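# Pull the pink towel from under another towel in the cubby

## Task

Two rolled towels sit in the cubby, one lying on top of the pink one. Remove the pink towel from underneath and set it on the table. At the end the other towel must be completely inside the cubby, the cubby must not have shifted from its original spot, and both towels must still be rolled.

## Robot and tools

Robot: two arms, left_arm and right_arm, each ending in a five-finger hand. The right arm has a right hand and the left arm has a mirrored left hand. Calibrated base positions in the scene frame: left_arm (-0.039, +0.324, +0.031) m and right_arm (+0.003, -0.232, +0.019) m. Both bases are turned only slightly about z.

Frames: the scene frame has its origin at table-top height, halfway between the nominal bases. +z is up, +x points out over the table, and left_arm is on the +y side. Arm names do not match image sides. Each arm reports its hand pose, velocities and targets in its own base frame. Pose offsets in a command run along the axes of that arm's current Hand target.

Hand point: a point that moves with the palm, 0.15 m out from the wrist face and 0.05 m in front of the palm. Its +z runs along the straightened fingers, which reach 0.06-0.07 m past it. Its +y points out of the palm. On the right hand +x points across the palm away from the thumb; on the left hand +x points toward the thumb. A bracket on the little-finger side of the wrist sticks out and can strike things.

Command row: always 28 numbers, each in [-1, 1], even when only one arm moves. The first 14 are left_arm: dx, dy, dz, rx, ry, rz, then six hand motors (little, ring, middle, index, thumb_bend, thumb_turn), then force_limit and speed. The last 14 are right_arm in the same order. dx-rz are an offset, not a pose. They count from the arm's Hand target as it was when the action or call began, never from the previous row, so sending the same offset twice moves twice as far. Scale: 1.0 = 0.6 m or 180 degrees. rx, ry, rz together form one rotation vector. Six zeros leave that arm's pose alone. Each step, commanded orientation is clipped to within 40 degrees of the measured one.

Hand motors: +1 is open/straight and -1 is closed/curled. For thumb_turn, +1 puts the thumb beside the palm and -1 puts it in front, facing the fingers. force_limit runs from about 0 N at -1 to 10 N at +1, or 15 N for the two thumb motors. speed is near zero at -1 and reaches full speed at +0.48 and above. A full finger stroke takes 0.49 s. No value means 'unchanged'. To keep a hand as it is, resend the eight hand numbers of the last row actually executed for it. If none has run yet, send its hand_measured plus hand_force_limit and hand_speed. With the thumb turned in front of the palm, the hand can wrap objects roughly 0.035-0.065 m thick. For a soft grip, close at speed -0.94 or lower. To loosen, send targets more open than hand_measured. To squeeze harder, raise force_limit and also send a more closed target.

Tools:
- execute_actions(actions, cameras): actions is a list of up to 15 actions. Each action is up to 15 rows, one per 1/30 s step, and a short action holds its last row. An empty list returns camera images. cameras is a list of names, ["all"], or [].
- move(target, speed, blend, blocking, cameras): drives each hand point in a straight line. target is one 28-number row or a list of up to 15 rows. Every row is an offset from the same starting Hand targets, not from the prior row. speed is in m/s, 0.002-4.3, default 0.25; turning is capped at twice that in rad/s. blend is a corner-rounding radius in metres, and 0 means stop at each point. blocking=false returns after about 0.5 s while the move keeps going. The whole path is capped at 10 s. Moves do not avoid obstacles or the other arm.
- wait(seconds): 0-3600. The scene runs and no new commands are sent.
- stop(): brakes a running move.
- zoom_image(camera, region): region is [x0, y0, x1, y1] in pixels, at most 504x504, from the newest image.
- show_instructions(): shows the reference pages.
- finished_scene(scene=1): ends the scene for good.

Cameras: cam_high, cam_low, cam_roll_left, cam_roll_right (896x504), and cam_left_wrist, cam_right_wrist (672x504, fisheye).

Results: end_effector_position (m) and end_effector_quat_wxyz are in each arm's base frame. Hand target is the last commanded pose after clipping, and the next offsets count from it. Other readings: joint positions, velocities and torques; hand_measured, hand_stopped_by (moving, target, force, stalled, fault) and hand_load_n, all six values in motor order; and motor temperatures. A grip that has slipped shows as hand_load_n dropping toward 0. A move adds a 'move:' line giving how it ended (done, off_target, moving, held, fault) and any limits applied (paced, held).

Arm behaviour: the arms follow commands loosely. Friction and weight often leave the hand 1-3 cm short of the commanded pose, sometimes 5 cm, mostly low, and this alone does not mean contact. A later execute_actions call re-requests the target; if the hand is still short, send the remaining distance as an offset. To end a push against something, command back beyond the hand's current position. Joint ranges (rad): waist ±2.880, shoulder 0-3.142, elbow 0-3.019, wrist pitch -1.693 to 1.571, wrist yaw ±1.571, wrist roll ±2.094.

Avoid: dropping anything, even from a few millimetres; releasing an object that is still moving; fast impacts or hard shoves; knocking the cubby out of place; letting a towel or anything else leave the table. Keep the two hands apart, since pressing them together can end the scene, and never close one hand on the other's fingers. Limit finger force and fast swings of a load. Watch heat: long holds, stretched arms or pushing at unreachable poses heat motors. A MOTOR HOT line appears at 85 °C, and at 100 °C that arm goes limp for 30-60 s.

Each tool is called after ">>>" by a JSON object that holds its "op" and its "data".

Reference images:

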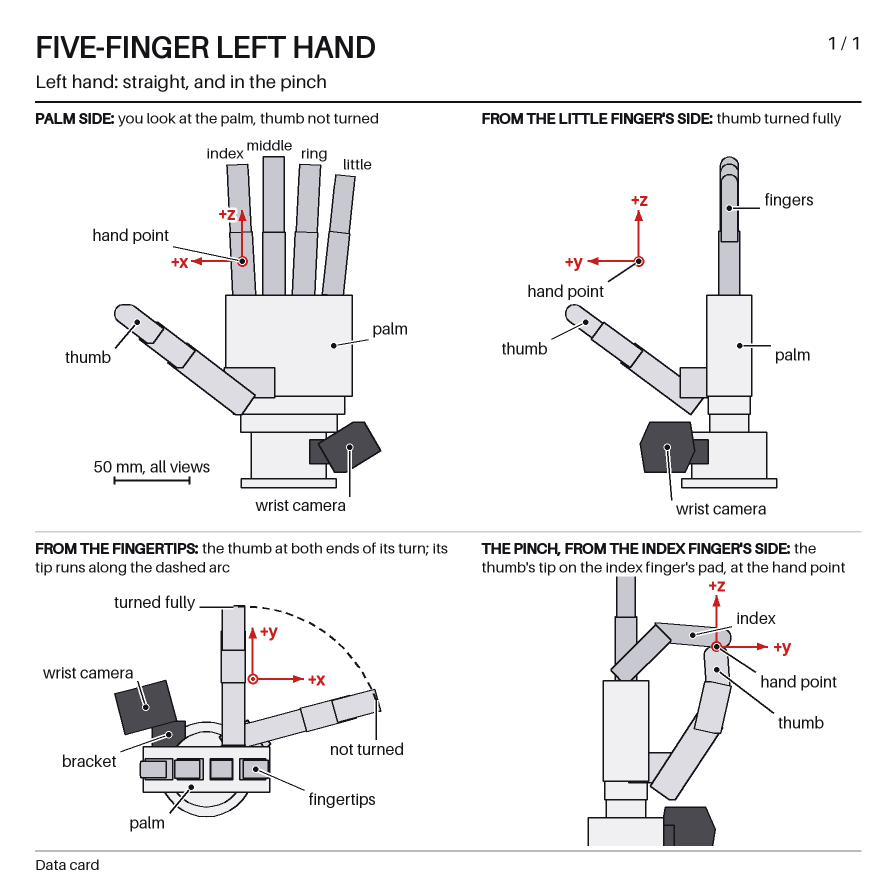

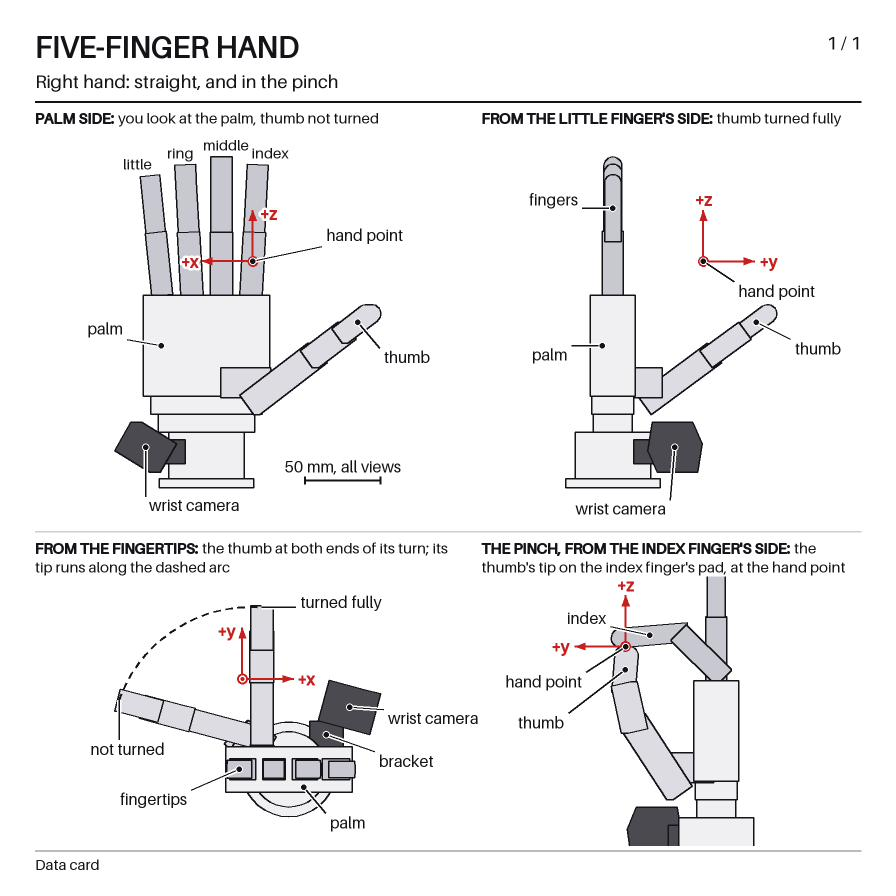

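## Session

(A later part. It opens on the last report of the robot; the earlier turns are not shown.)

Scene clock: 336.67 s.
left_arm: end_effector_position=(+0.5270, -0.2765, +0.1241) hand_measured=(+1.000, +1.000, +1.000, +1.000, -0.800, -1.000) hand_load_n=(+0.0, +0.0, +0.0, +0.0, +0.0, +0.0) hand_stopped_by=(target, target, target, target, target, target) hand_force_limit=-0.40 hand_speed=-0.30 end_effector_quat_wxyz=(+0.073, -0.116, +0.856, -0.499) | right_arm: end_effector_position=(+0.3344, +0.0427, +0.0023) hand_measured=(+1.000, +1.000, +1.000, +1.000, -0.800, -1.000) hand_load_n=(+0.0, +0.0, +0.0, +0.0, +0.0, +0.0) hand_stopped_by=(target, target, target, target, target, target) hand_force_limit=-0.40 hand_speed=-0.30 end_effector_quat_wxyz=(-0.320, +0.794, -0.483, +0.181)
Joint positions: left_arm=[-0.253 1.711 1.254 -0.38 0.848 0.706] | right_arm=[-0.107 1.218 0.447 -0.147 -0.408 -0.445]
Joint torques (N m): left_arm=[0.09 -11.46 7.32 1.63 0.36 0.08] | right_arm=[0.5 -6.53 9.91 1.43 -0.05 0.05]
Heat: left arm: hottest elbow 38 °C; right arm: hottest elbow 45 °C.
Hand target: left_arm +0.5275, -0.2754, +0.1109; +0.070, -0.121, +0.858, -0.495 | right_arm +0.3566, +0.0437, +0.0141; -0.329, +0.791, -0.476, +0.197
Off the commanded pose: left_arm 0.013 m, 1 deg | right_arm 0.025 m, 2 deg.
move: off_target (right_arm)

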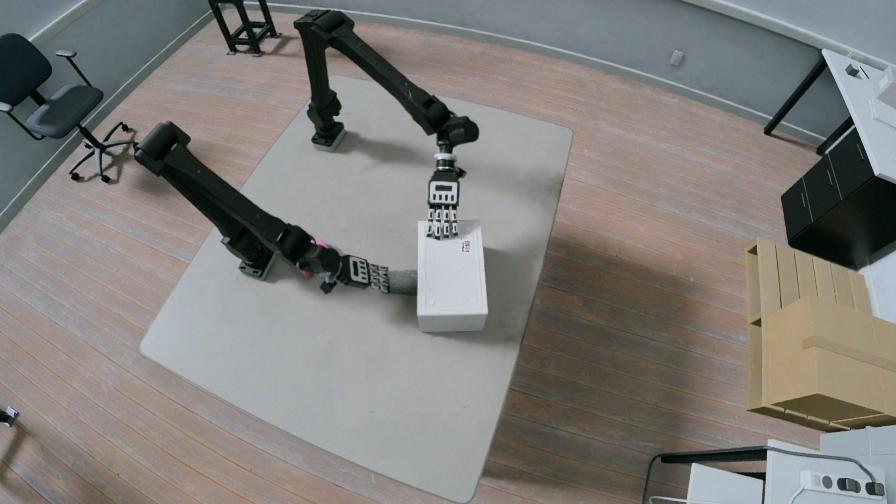

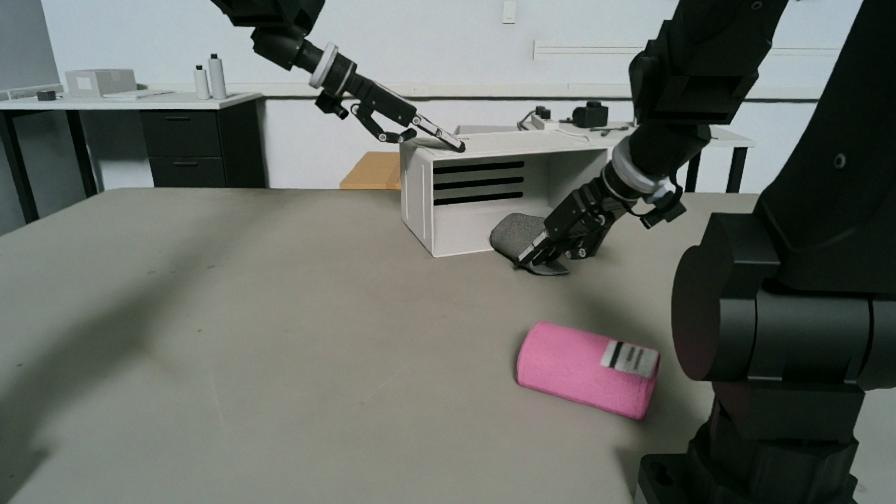

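>>> {"op": "move", "data": {"target": [0,0,0,0,0,0,1,1,1,1,-0.8,-1,-0.4,-0.3,0,0.04,-0.16,0,0,0,1,1,1,1,-0.8,-1,-0.4,-0.3], "speed": 0.1, "cameras": ["cam_high","cam_roll_left","cam_right_wrist"]}}

>>> {"op": "zoom_image", "data": {"camera": "cam_high", "region": [340, 220, 460, 340]}}

>>> {"op": "zoom_image", "data": {"camera": "cam_roll_left", "region": [450, 180, 650, 320]}}

Scene clock: 338.60 s.
left_arm: end_effector_position=(+0.5270, -0.2765, +0.1241) hand_measured=(+1.000, +1.000, +1.000, +1.000, -0.800, -1.000) hand_load_n=(+0.0, +0.0, +0.0, +0.0, +0.0, +0.0) hand_stopped_by=(target, target, target, target, target, target) hand_force_limit=-0.40 hand_speed=-0.30 end_effector_quat_wxyz=(+0.073, -0.116, +0.856, -0.499) | right_arm: end_effector_position=(+0.2824, +0.0053, +0.0641) hand_measured=(+1.000, +1.000, +1.000, +1.000, -0.800, -1.000) hand_load_n=(+0.0, +0.0, -0.5, +0.0, +0.0, +0.5) hand_stopped_by=(target, target, target, target, target, target) hand_force_limit=-0.40 hand_speed=-0.30 end_effector_quat_wxyz=(-0.329, +0.791, -0.477, +0.196)
Joint positions: left_arm=[-0.253 1.711 1.254 -0.38 0.848 0.706] | right_arm=[-0.302 0.887 0.447 -0.518 -0.529 -0.617]
Joint torques (N m): left_arm=[0.26 -11.4 7.34 1.65 0.37 0.08] | right_arm=[-0.62 -4.6 8.29 0.49 -0.36 -0.1]
Heat: left arm: hottest elbow 38 °C; right arm: hottest elbow 45 °C.
Hand target: left_arm +0.5275, -0.2754, +0.1109; +0.070, -0.121, +0.858, -0.495 | right_arm +0.2816, +0.0037, +0.0650; -0.329, +0.791, -0.476, +0.197
Off the commanded pose: left_arm 0.013 m, 1 deg | right_arm 0.002 m, 0 deg.
move: done

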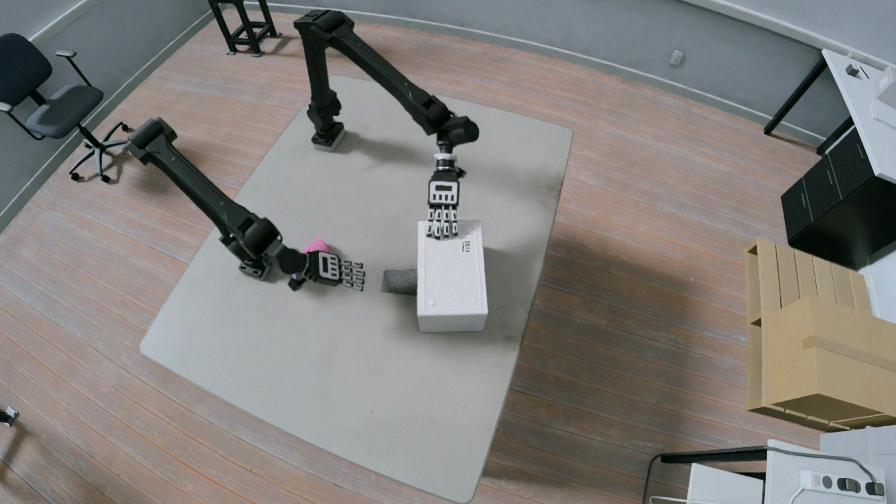

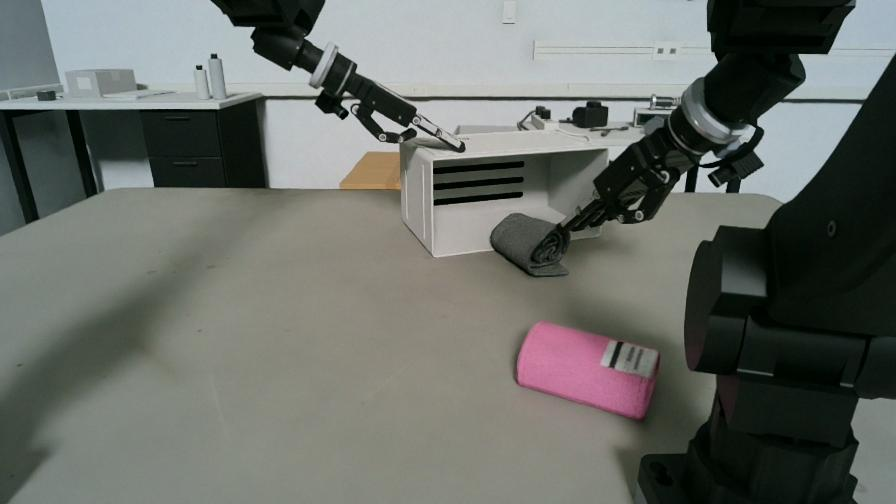

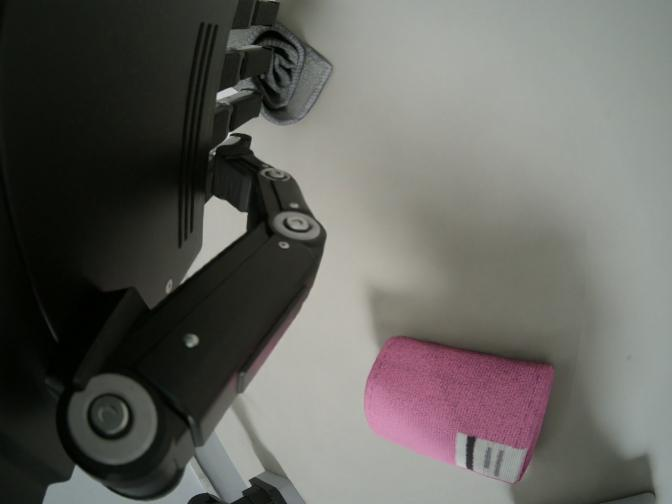

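Scaled by 4.200 from the camera's image (finer frame: 1280x720).

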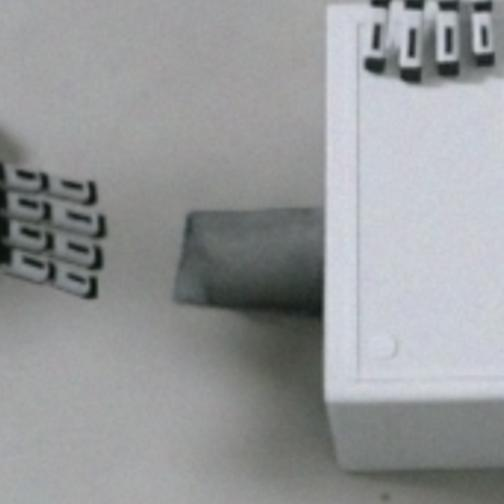

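Scaled by 2.520 from the camera's image (finer frame: 1280x720).

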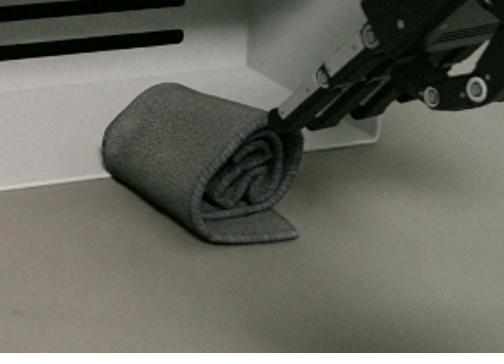

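>>> {"op": "move", "data": {"target": [[0,0,0,0,0,0,1,1,1,1,-0.8,-1,-0.4,-0.3,-0.05,-0.0198,0.0552,0,0.0354,0.0354,1,1,1,1,-0.8,-1,-0.4,-0.3],[0,0,0,0,0,0,1,1,1,1,-0.8,-1,-0.4,-0.3,-0.05,0.0355,0.1105,0,0.0354,0.0354,1,1,1,1,-0.8,-1,-0.4,-0.3]], "speed": [0.1,0.08], "cameras": ["cam_high","cam_roll_left","cam_right_wrist"]}}

>>> {"op": "zoom_image", "data": {"camera": "cam_high", "region": [340, 220, 460, 340]}}

>>> {"op": "zoom_image", "data": {"camera": "cam_roll_left", "region": [450, 180, 650, 320]}}

Scene clock: 342.30 s.
left_arm: end_effector_position=(+0.5270, -0.2765, +0.1241) hand_measured=(+1.000, +1.000, +1.000, +1.000, -0.800, -1.000) hand_load_n=(+0.0, +0.0, +0.0, +0.0, +0.0, +0.0) hand_stopped_by=(target, target, target, target, target, target) hand_force_limit=-0.40 hand_speed=-0.30 end_effector_quat_wxyz=(+0.073, -0.116, +0.856, -0.499) | right_arm: end_effector_position=(+0.2938, +0.0434, +0.0035) hand_measured=(+1.000, +1.000, +1.000, +1.000, -0.800, -1.000) hand_load_n=(+0.0, +0.0, +0.0, +0.0, +0.0, +0.0) hand_stopped_by=(target, target, target, target, target, target) hand_force_limit=-0.40 hand_speed=-0.30 end_effector_quat_wxyz=(-0.310, +0.753, -0.537, +0.220)
Joint positions: left_arm=[-0.253 1.711 1.254 -0.38 0.848 0.706] | right_arm=[-0.075 1.003 0.297 -0.128 -0.284 -0.295]
Joint torques (N m): left_arm=[0.21 -11.52 7.36 1.68 0.39 0.08] | right_arm=[0.21 -4.54 7.16 1.55 0.04 0.04]
Heat: left arm: hottest elbow 38 °C; right arm: hottest elbow 44 °C.
Hand target: left_arm +0.5275, -0.2754, +0.1109; +0.070, -0.121, +0.858, -0.495 | right_arm +0.2956, +0.0453, +0.0031; -0.312, +0.752, -0.537, +0.222
Off the commanded pose: left_arm 0.013 m, 1 deg | right_arm 0.003 m, 0 deg.
move: done

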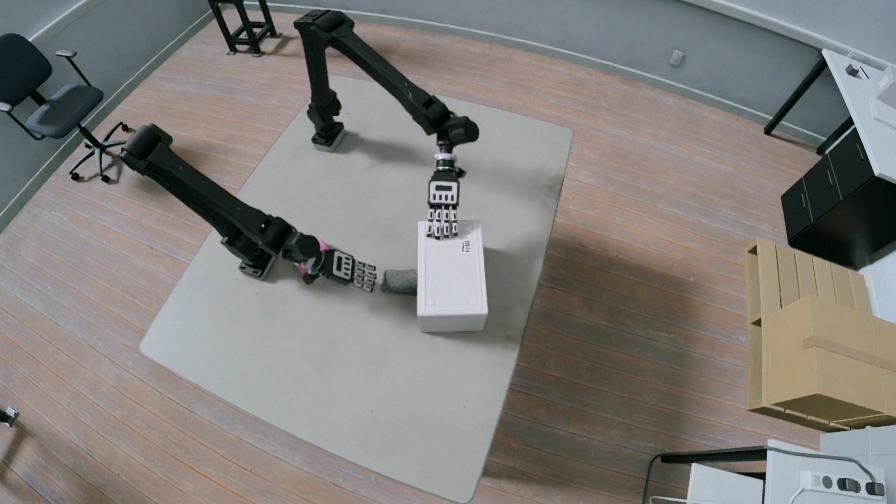

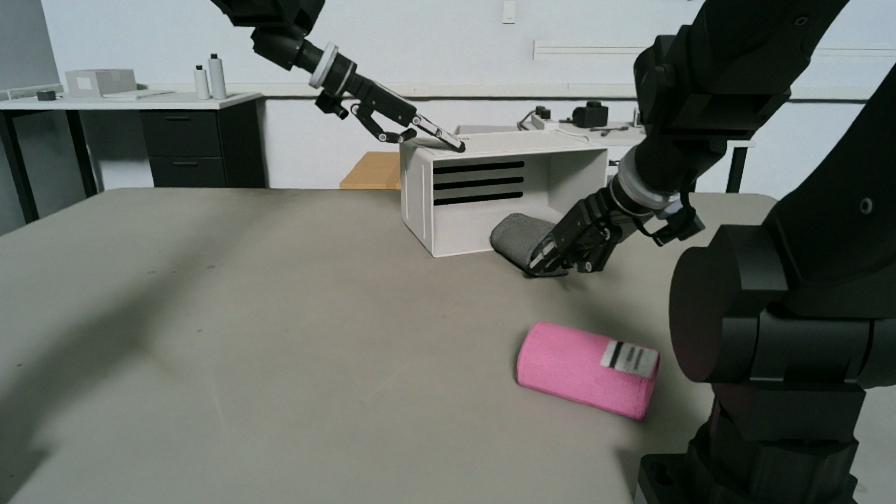

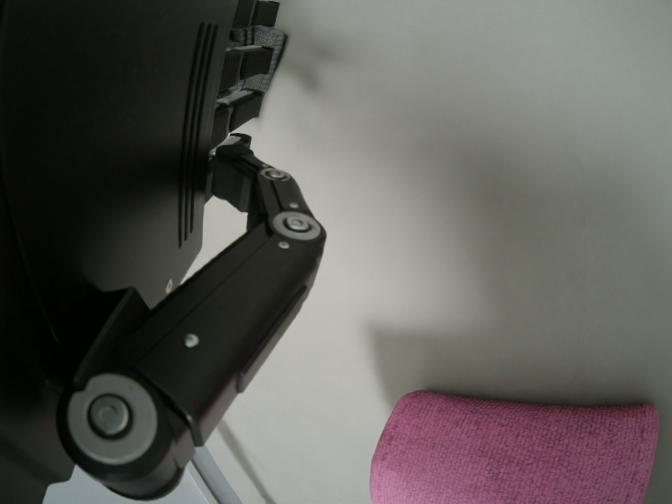

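Scaled by 4.200 from the camera's image (finer frame: 1280x720).

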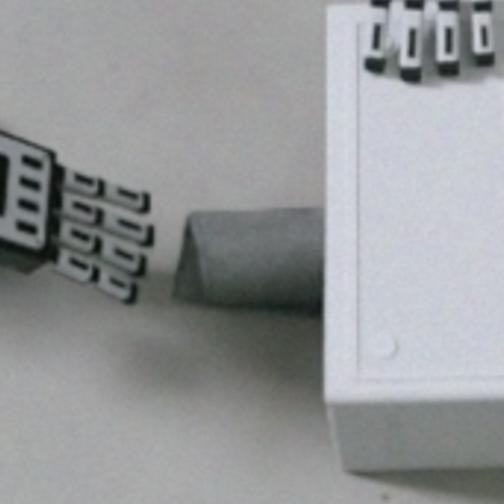

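Scaled by 2.520 from the camera's image (finer frame: 1280x720).

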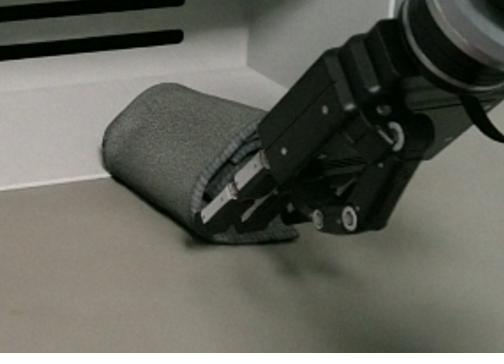

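>>> {"op": "move", "data": {"target": [0,0,0,0,0,0,1,1,1,1,-0.8,-1,-0.4,-0.3,0.01,-0.0825,0.0825,0,0,0,1,1,1,1,-0.8,-1,-0.4,-0.3], "speed": 0.05, "cameras": ["cam_high","cam_roll_left","cam_right_wrist"]}}

>>> {"op": "zoom_image", "data": {"camera": "cam_high", "region": [340, 220, 460, 340]}}

>>> {"op": "zoom_image", "data": {"camera": "cam_roll_left", "region": [450, 180, 650, 320]}}

Scene clock: 344.40 s.
left_arm: end_effector_position=(+0.5270, -0.2765, +0.1241) hand_measured=(+1.000, +1.000, +1.000, +1.000, -0.800, -1.000) hand_load_n=(+0.0, +0.0, +0.0, +0.0, +0.0, +0.0) hand_stopped_by=(target, target, target, target, target, target) hand_force_limit=-0.40 hand_speed=-0.30 end_effector_quat_wxyz=(+0.073, -0.116, +0.856, -0.499) | right_arm: end_effector_position=(+0.3426, +0.0591, -0.0082) hand_measured=(+1.000, +1.000, +1.000, +1.000, -0.800, -1.000) hand_load_n=(+0.0, +0.0, +0.0, +0.0, +0.0, +0.0) hand_stopped_by=(target, target, target, target, target, target) hand_force_limit=-0.40 hand_speed=-0.30 end_effector_quat_wxyz=(-0.301, +0.756, -0.543, +0.208)
Joint positions: left_arm=[-0.253 1.711 1.254 -0.38 0.848 0.706] | right_arm=[-0.002 1.236 0.412 -0.027 -0.233 -0.239]
Joint torques (N m): left_arm=[0.21 -11.58 7.32 1.62 0.37 0.08] | right_arm=[0.44 -6.65 9.52 1.57 0.07 0.05]
Heat: left arm: hottest elbow 38 °C; right arm: hottest elbow 45 °C.
Hand target: left_arm +0.5275, -0.2754, +0.1109; +0.070, -0.121, +0.858, -0.495 | right_arm +0.3638, +0.0624, +0.0032; -0.313, +0.752, -0.537, +0.222
Off the commanded pose: left_arm 0.013 m, 1 deg | right_arm 0.024 m, 2 deg.
move: off_target (right_arm)

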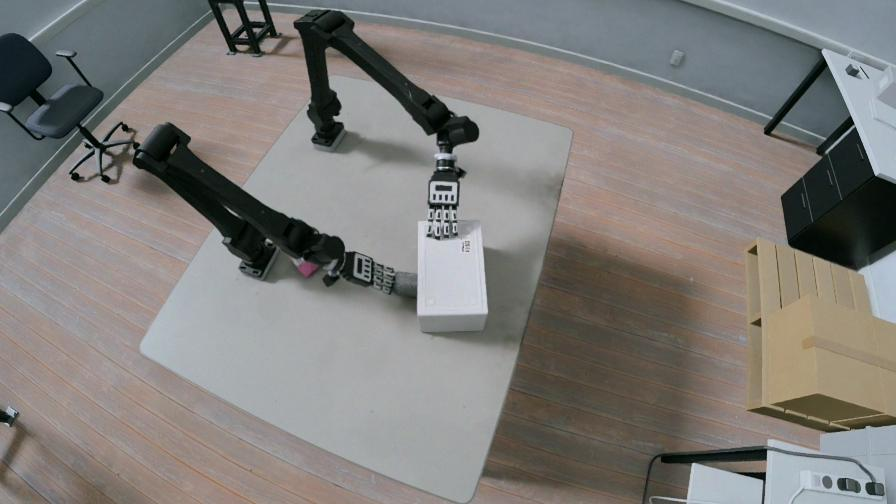

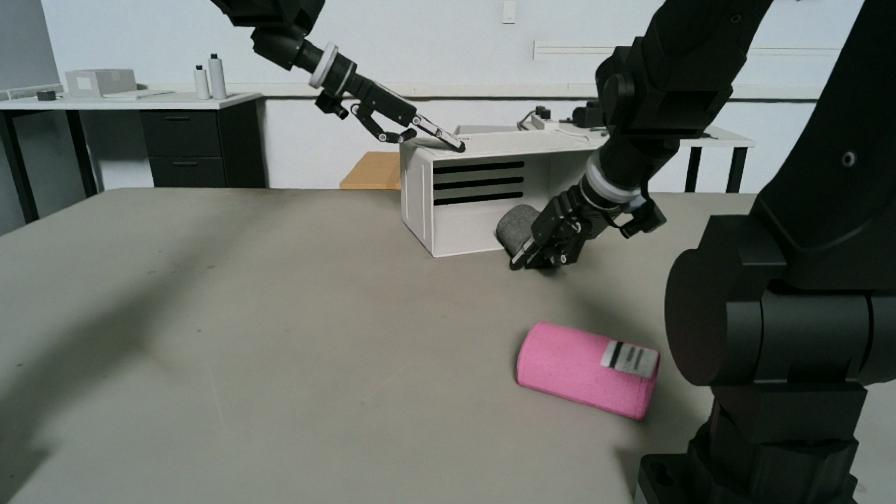

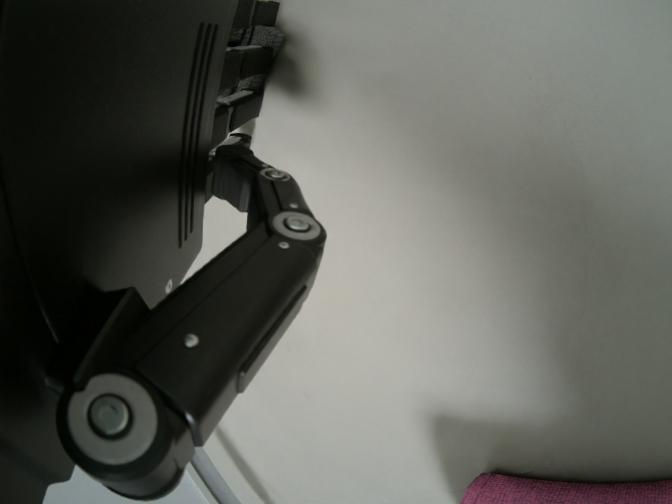

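Scaled by 4.200 from the camera's image (finer frame: 1280x720).

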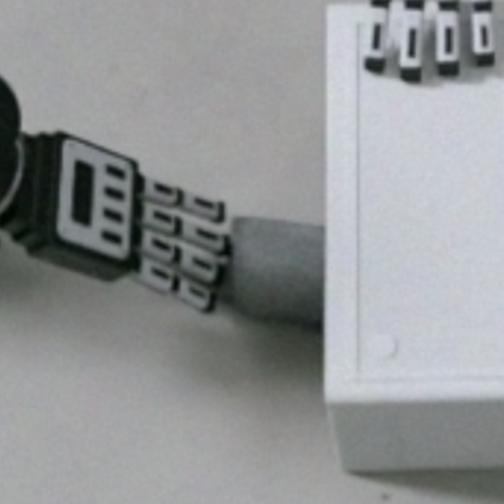

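Scaled by 2.520 from the camera's image (finer frame: 1280x720).

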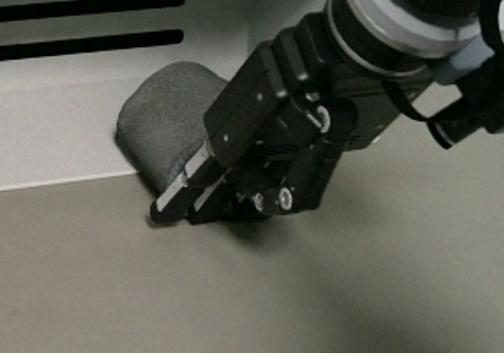

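>>> {"op": "move", "data": {"target": [0,0,0,0,0,0,1,1,1,1,-0.8,-1,-0.4,-0.3,0.01,-0.0708,0.0471,0,0,0,1,1,1,1,-0.8,-1,-0.4,-0.3], "speed": 0.05, "cameras": ["cam_high","cam_roll_left","cam_right_wrist"]}}

>>> {"op": "zoom_image", "data": {"camera": "cam_high", "region": [340, 220, 460, 340]}}

>>> {"op": "zoom_image", "data": {"camera": "cam_roll_left", "region": [450, 180, 650, 320]}}

Scene clock: 346.03 s.
left_arm: end_effector_position=(+0.5270, -0.2765, +0.1241) hand_measured=(+1.000, +1.000, +1.000, +1.000, -0.800, -1.000) hand_load_n=(+0.0, +0.0, +0.0, +0.0, +0.0, +0.0) hand_stopped_by=(target, target, target, target, target, target) hand_force_limit=-0.40 hand_speed=-0.30 end_effector_quat_wxyz=(+0.073, -0.116, +0.856, -0.499) | right_arm: end_effector_position=(+0.3963, +0.0685, +0.0042) hand_measured=(+1.000, +1.000, +1.000, +1.000, -0.800, -1.000) hand_load_n=(+0.0, +0.0, +0.0, +0.0, +0.0, +0.0) hand_stopped_by=(target, target, target, target, target, target) hand_force_limit=-0.40 hand_speed=-0.30 end_effector_quat_wxyz=(-0.305, +0.754, -0.540, +0.215)
Joint positions: left_arm=[-0.253 1.711 1.254 -0.38 0.848 0.706] | right_arm=[0.029 1.349 0.547 -0.027 -0.211 -0.216]
Joint torques (N m): left_arm=[0.26 -11.4 7.36 1.66 0.38 0.08] | right_arm=[0.5 -8.82 9.63 0.96 0.1 0.05]
Heat: left arm: hottest elbow 38 °C; right arm: hottest elbow 45 °C.
Hand target: left_arm +0.5275, -0.2754, +0.1109; +0.070, -0.121, +0.858, -0.495 | right_arm +0.4131, +0.0728, +0.0133; -0.312, +0.751, -0.537, +0.222
Off the commanded pose: left_arm 0.013 m, 1 deg | right_arm 0.020 m, 1 deg.
move: off_target (right_arm)

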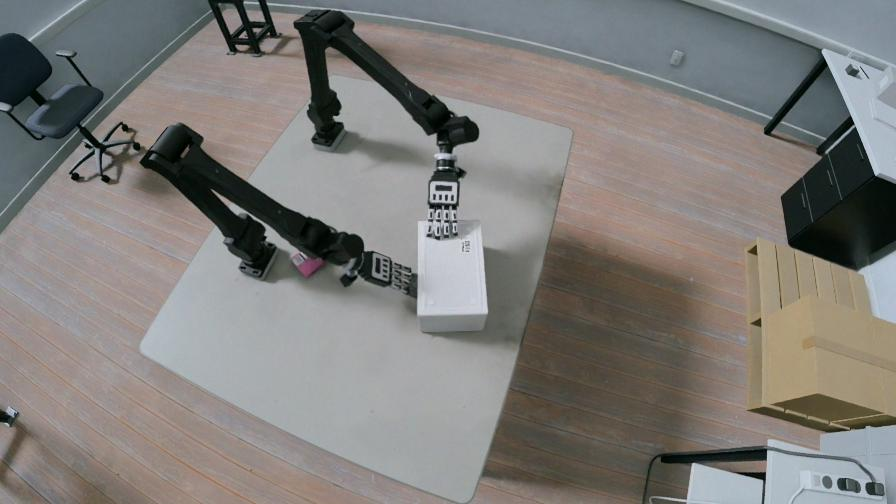

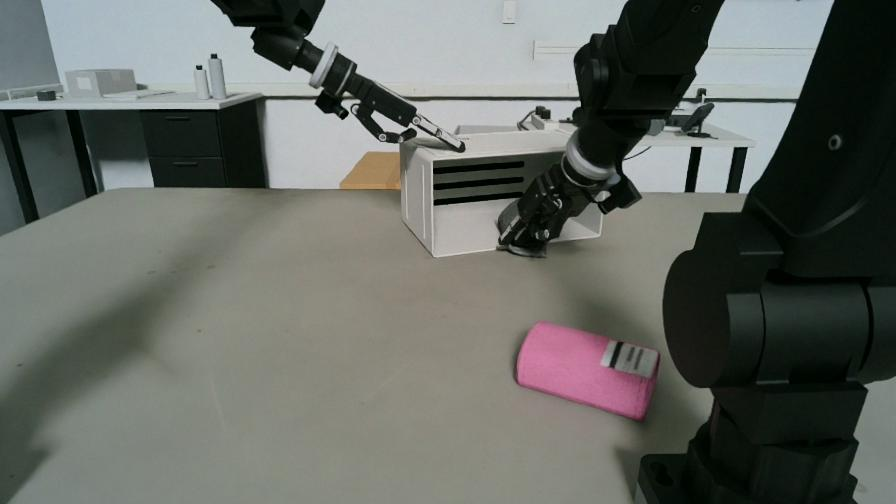

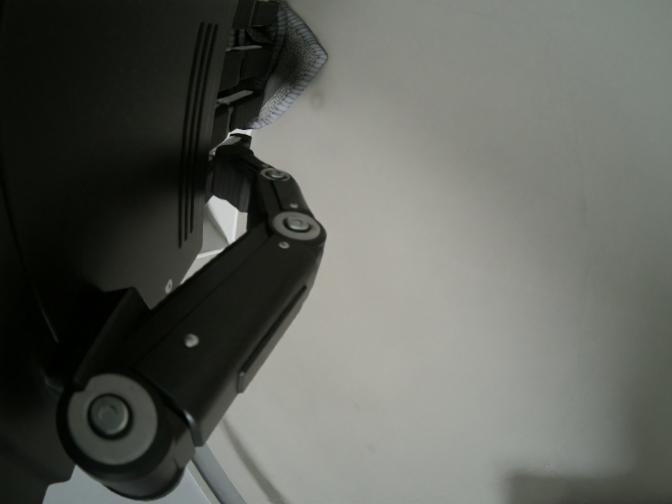

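Scaled by 4.200 from the camera's image (finer frame: 1280x720).

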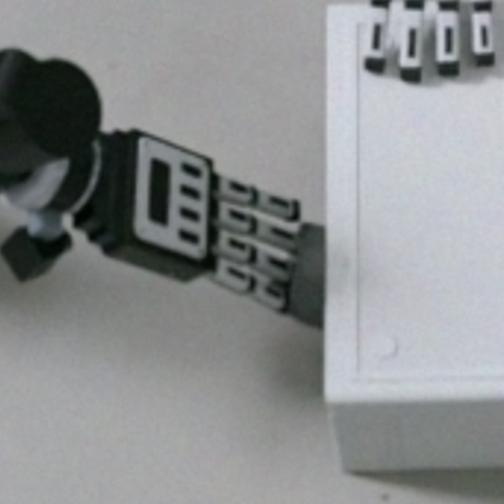

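Scaled by 2.520 from the camera's image (finer frame: 1280x720).

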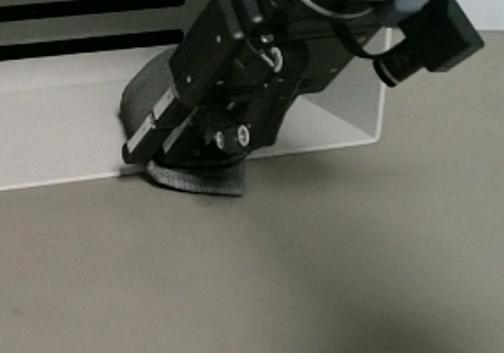

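>>> {"op": "move", "data": {"target": [0,0,0,0,0,0,1,1,1,1,-0.8,-1,-0.4,-0.3,0,0.04,-0.14,0,0,0,1,1,1,1,-0.8,-1,-0.4,-0.3], "speed": 0.1, "cameras": ["cam_high","cam_roll_left","cam_right_wrist"]}}

>>> {"op": "zoom_image", "data": {"camera": "cam_high", "region": [340, 220, 460, 340]}}

>>> {"op": "zoom_image", "data": {"camera": "cam_roll_left", "region": [450, 160, 650, 300]}}

Scene clock: 347.70 s.
left_arm: end_effector_position=(+0.5270, -0.2765, +0.1241) hand_measured=(+1.000, +1.000, +1.000, +1.000, -0.800, -1.000) hand_load_n=(+0.0, +0.0, +0.0, +0.0, +0.0, +0.0) hand_stopped_by=(target, target, target, target, target, target) hand_force_limit=-0.40 hand_speed=-0.30 end_effector_quat_wxyz=(+0.073, -0.116, +0.856, -0.499) | right_arm: end_effector_position=(+0.3429, +0.0508, +0.0566) hand_measured=(+1.000, +1.000, +1.000, +1.000, -0.800, -1.000) hand_load_n=(+0.0, +0.0, -0.5, +0.0, +0.0, +0.0) hand_stopped_by=(target, target, target, target, target, target) hand_force_limit=-0.40 hand_speed=-0.30 end_effector_quat_wxyz=(-0.314, +0.751, -0.537, +0.223)
Joint positions: left_arm=[-0.253 1.711 1.254 -0.38 0.848 0.706] | right_arm=[-0.037 1.036 0.481 -0.26 -0.261 -0.262]
Joint torques (N m): left_arm=[0.21 -11.46 7.36 1.69 0.38 0.08] | right_arm=[-0.79 -6.36 7.82 0.7 -0.19 -0.11]
Heat: left arm: hottest elbow 38 °C; right arm: hottest elbow 44 °C.
Hand target: left_arm +0.5275, -0.2754, +0.1109; +0.070, -0.121, +0.858, -0.495 | right_arm +0.3408, +0.0479, +0.0555; -0.312, +0.751, -0.537, +0.222
Off the commanded pose: left_arm 0.013 m, 1 deg | right_arm 0.004 m, 0 deg.
move: done

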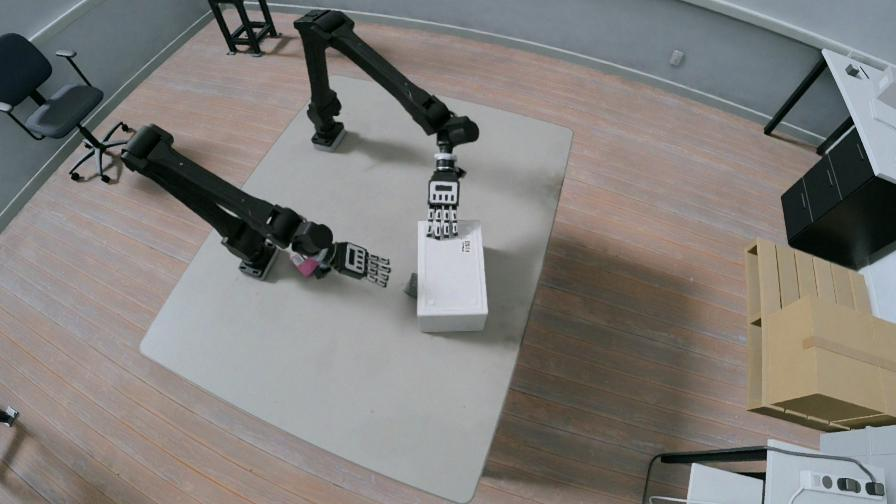

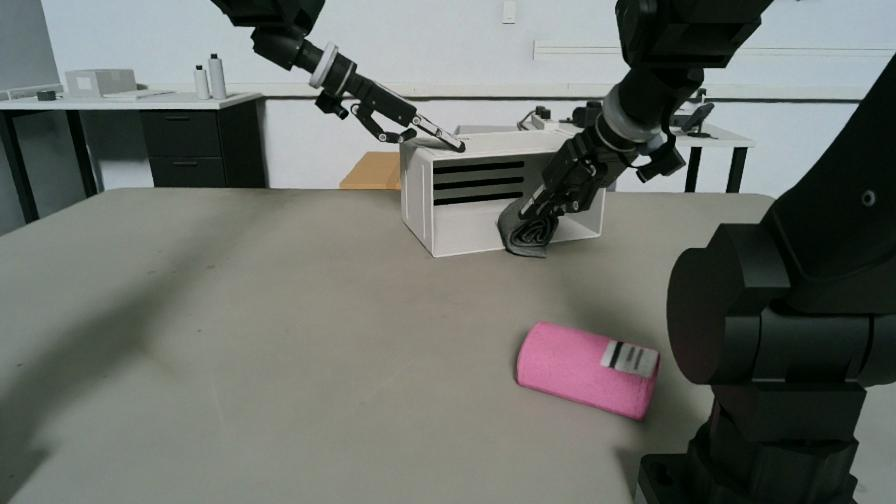

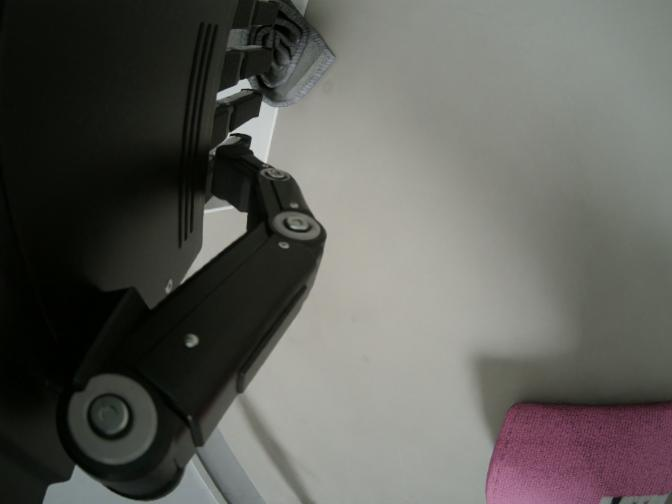

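Scaled by 4.200 from the camera's image (finer frame: 1280x720).

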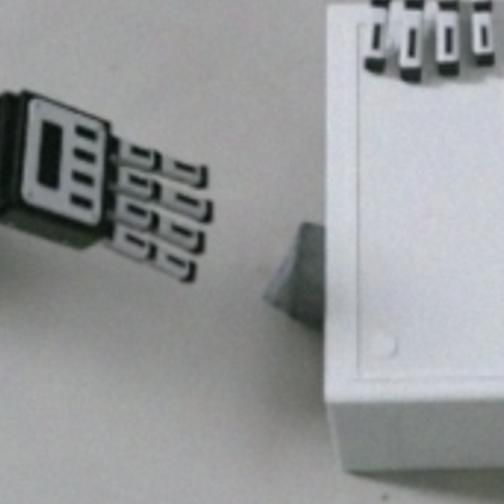

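Scaled by 2.520 from the camera's image (finer frame: 1280x720).

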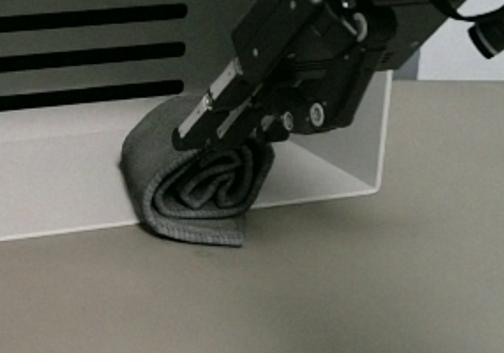

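>>> {"op": "move", "data": {"target": [0,0,0,0,0,0,1,1,1,1,-0.8,-1,-0.4,-0.3,-0.0033,0.0763,0.0733,0,0,0,1,1,1,1,-0.8,-1,-0.4,-0.3], "speed": 0.06, "cameras": ["cam_roll_left"]}}

>>> {"op": "zoom_image", "data": {"camera": "cam_roll_left", "region": [450, 160, 650, 300]}}

Scene clock: 349.90 s.
left_arm: end_effector_position=(+0.5270, -0.2765, +0.1241) hand_measured=(+1.000, +1.000, +1.000, +1.000, -0.800, -1.000) hand_load_n=(+0.0, +0.0, +0.0, +0.0, +0.0, +0.0) hand_stopped_by=(target, target, target, target, target, target) hand_force_limit=-0.40 hand_speed=-0.30 end_effector_quat_wxyz=(+0.073, -0.116, +0.856, -0.499) | right_arm: end_effector_position=(+0.3375, +0.0509, -0.0064) hand_measured=(+1.000, +1.000, +1.000, +1.000, -0.800, -1.000) hand_load_n=(+0.0, +0.0, +0.0, +0.0, +0.0, +0.0) hand_stopped_by=(target, target, target, target, target, target) hand_force_limit=-0.40 hand_speed=-0.30 end_effector_quat_wxyz=(-0.312, +0.752, -0.538, +0.219)
Joint positions: left_arm=[-0.253 1.711 1.254 -0.38 0.848 0.706] | right_arm=[-0.037 1.204 0.38 -0.001 -0.261 -0.263]
Joint torques (N m): left_arm=[0.15 -11.4 7.31 1.62 0.36 0.07] | right_arm=[-0.5 -6.53 6.56 1.59 -0.07 -0.06]
Heat: left arm: hottest elbow 37 °C; right arm: hottest elbow 44 °C.
Hand target: left_arm +0.5275, -0.2754, +0.1109; +0.070, -0.121, +0.858, -0.495 | right_arm +0.3390, +0.0495, -0.0079; -0.312, +0.752, -0.537, +0.222
Off the commanded pose: left_arm 0.013 m, 1 deg | right_arm 0.002 m, 0 deg.
move: done

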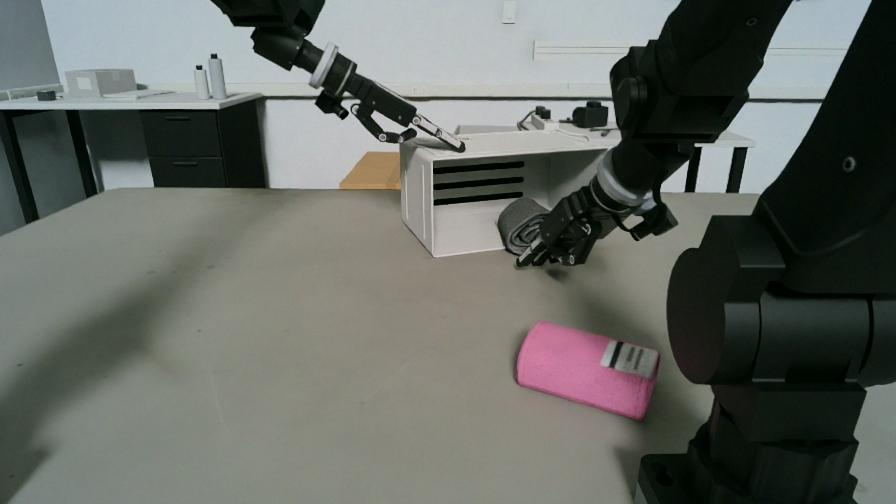

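Scaled by 2.520 from the camera's image (finer frame: 1280x720).

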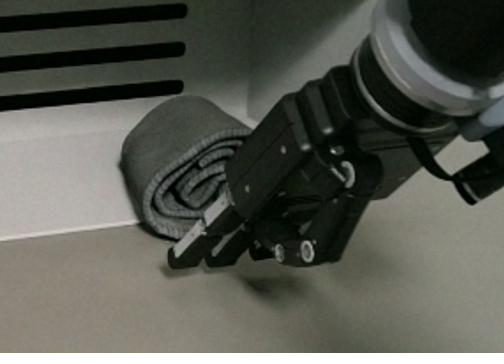

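>>> {"op": "move", "data": {"target": [0,0,0,0,0,0,1,1,1,1,-0.8,-1,-0.4,-0.3,0.006,-0.0685,0.0495,0,0,0,1,1,1,1,-0.8,-1,-0.4,-0.3], "speed": 0.05, "cameras": ["cam_high","cam_roll_left","cam_right_wrist"]}}

>>> {"op": "zoom_image", "data": {"camera": "cam_high", "region": [340, 220, 460, 340]}}

>>> {"op": "zoom_image", "data": {"camera": "cam_roll_left", "region": [450, 160, 650, 300]}}

Scene clock: 354.90 s.
left_arm: end_effector_position=(+0.5270, -0.2765, +0.1241) hand_measured=(+1.000, +1.000, +1.000, +1.000, -0.800, -1.000) hand_load_n=(+0.0, +0.0, +0.0, +0.0, +0.0, +0.0) hand_stopped_by=(target, target, target, target, target, target) hand_force_limit=-0.40 hand_speed=-0.30 end_effector_quat_wxyz=(+0.073, -0.116, +0.856, -0.499) | right_arm: end_effector_position=(+0.3684, +0.0589, -0.0094) hand_measured=(+1.000, +1.000, +1.000, +1.000, -0.800, -1.000) hand_load_n=(+0.0, -0.5, +0.0, +0.0, +0.0, +0.0) hand_stopped_by=(target, target, target, target, target, target) hand_force_limit=-0.40 hand_speed=-0.30 end_effector_quat_wxyz=(-0.303, +0.755, -0.542, +0.211)
Joint positions: left_arm=[-0.253 1.711 1.254 -0.38 0.848 0.706] | right_arm=[-0.002 1.315 0.469 0.002 -0.232 -0.239]
Joint torques (N m): left_arm=[0.26 -11.4 7.31 1.68 0.38 0.08] | right_arm=[0.5 -7.88 9.28 1.31 0.08 0.06]
Heat: left arm: hottest elbow 37 °C; right arm: hottest elbow 44 °C.
Hand target: left_arm +0.5275, -0.2754, +0.1109; +0.070, -0.121, +0.858, -0.495 | right_arm +0.3874, +0.0624, +0.0001; -0.312, +0.752, -0.537, +0.222
Off the commanded pose: left_arm 0.013 m, 1 deg | right_arm 0.022 m, 2 deg.
move: off_target (right_arm)

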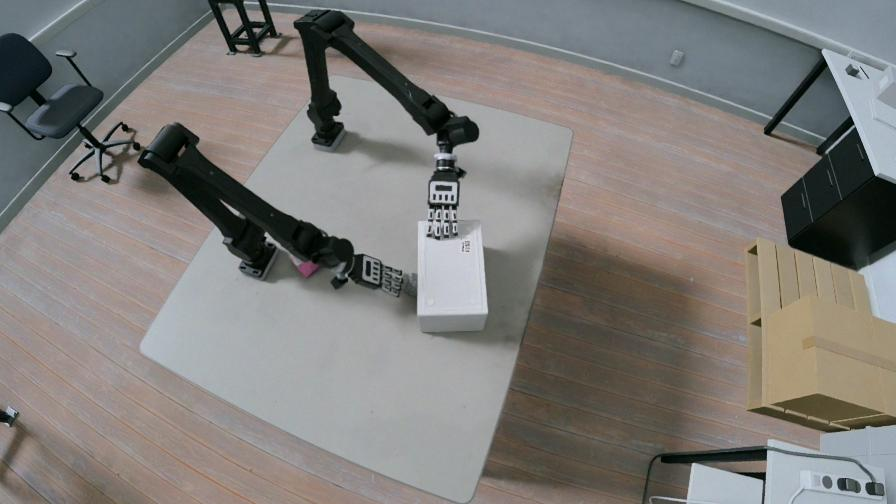

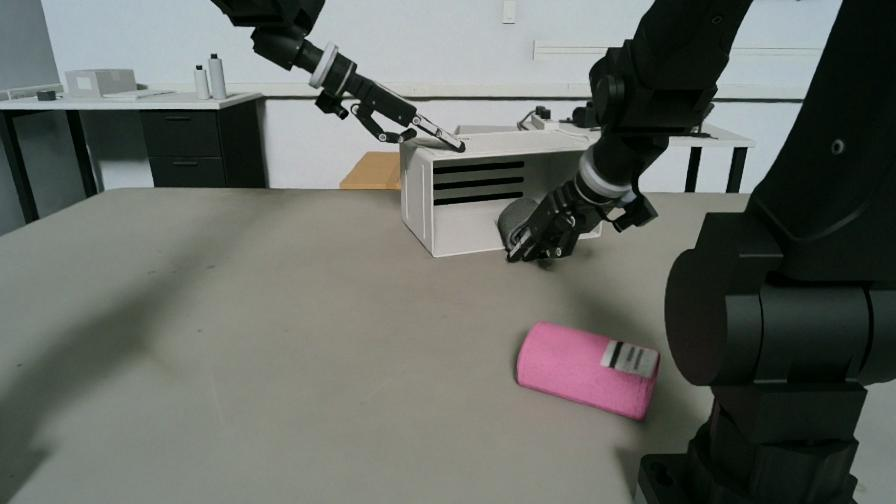

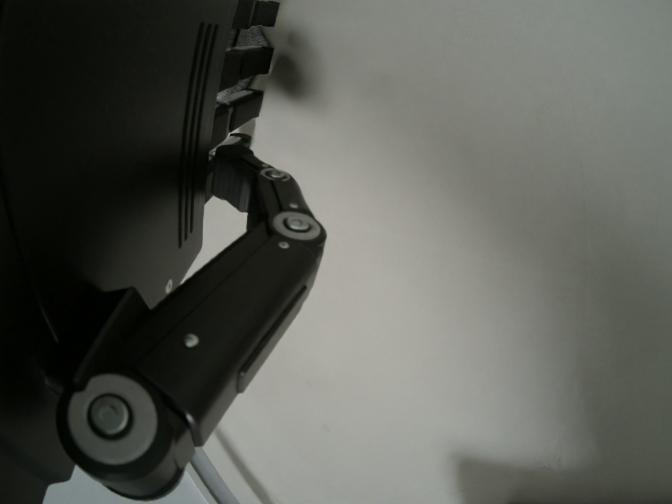

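Scaled by 4.200 from the camera's image (finer frame: 1280x720).

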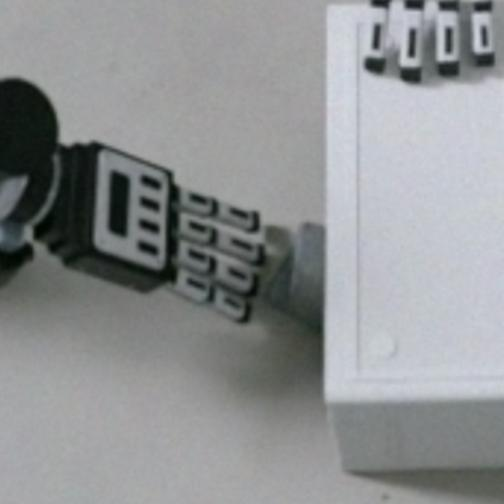

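Scaled by 2.520 from the camera's image (finer frame: 1280x720).

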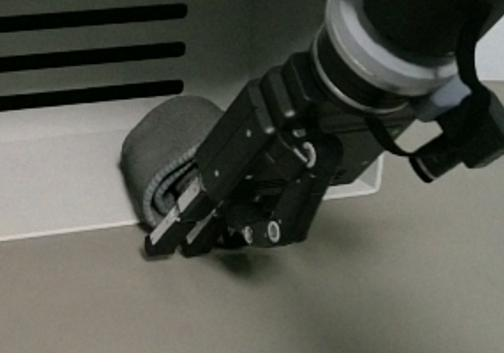

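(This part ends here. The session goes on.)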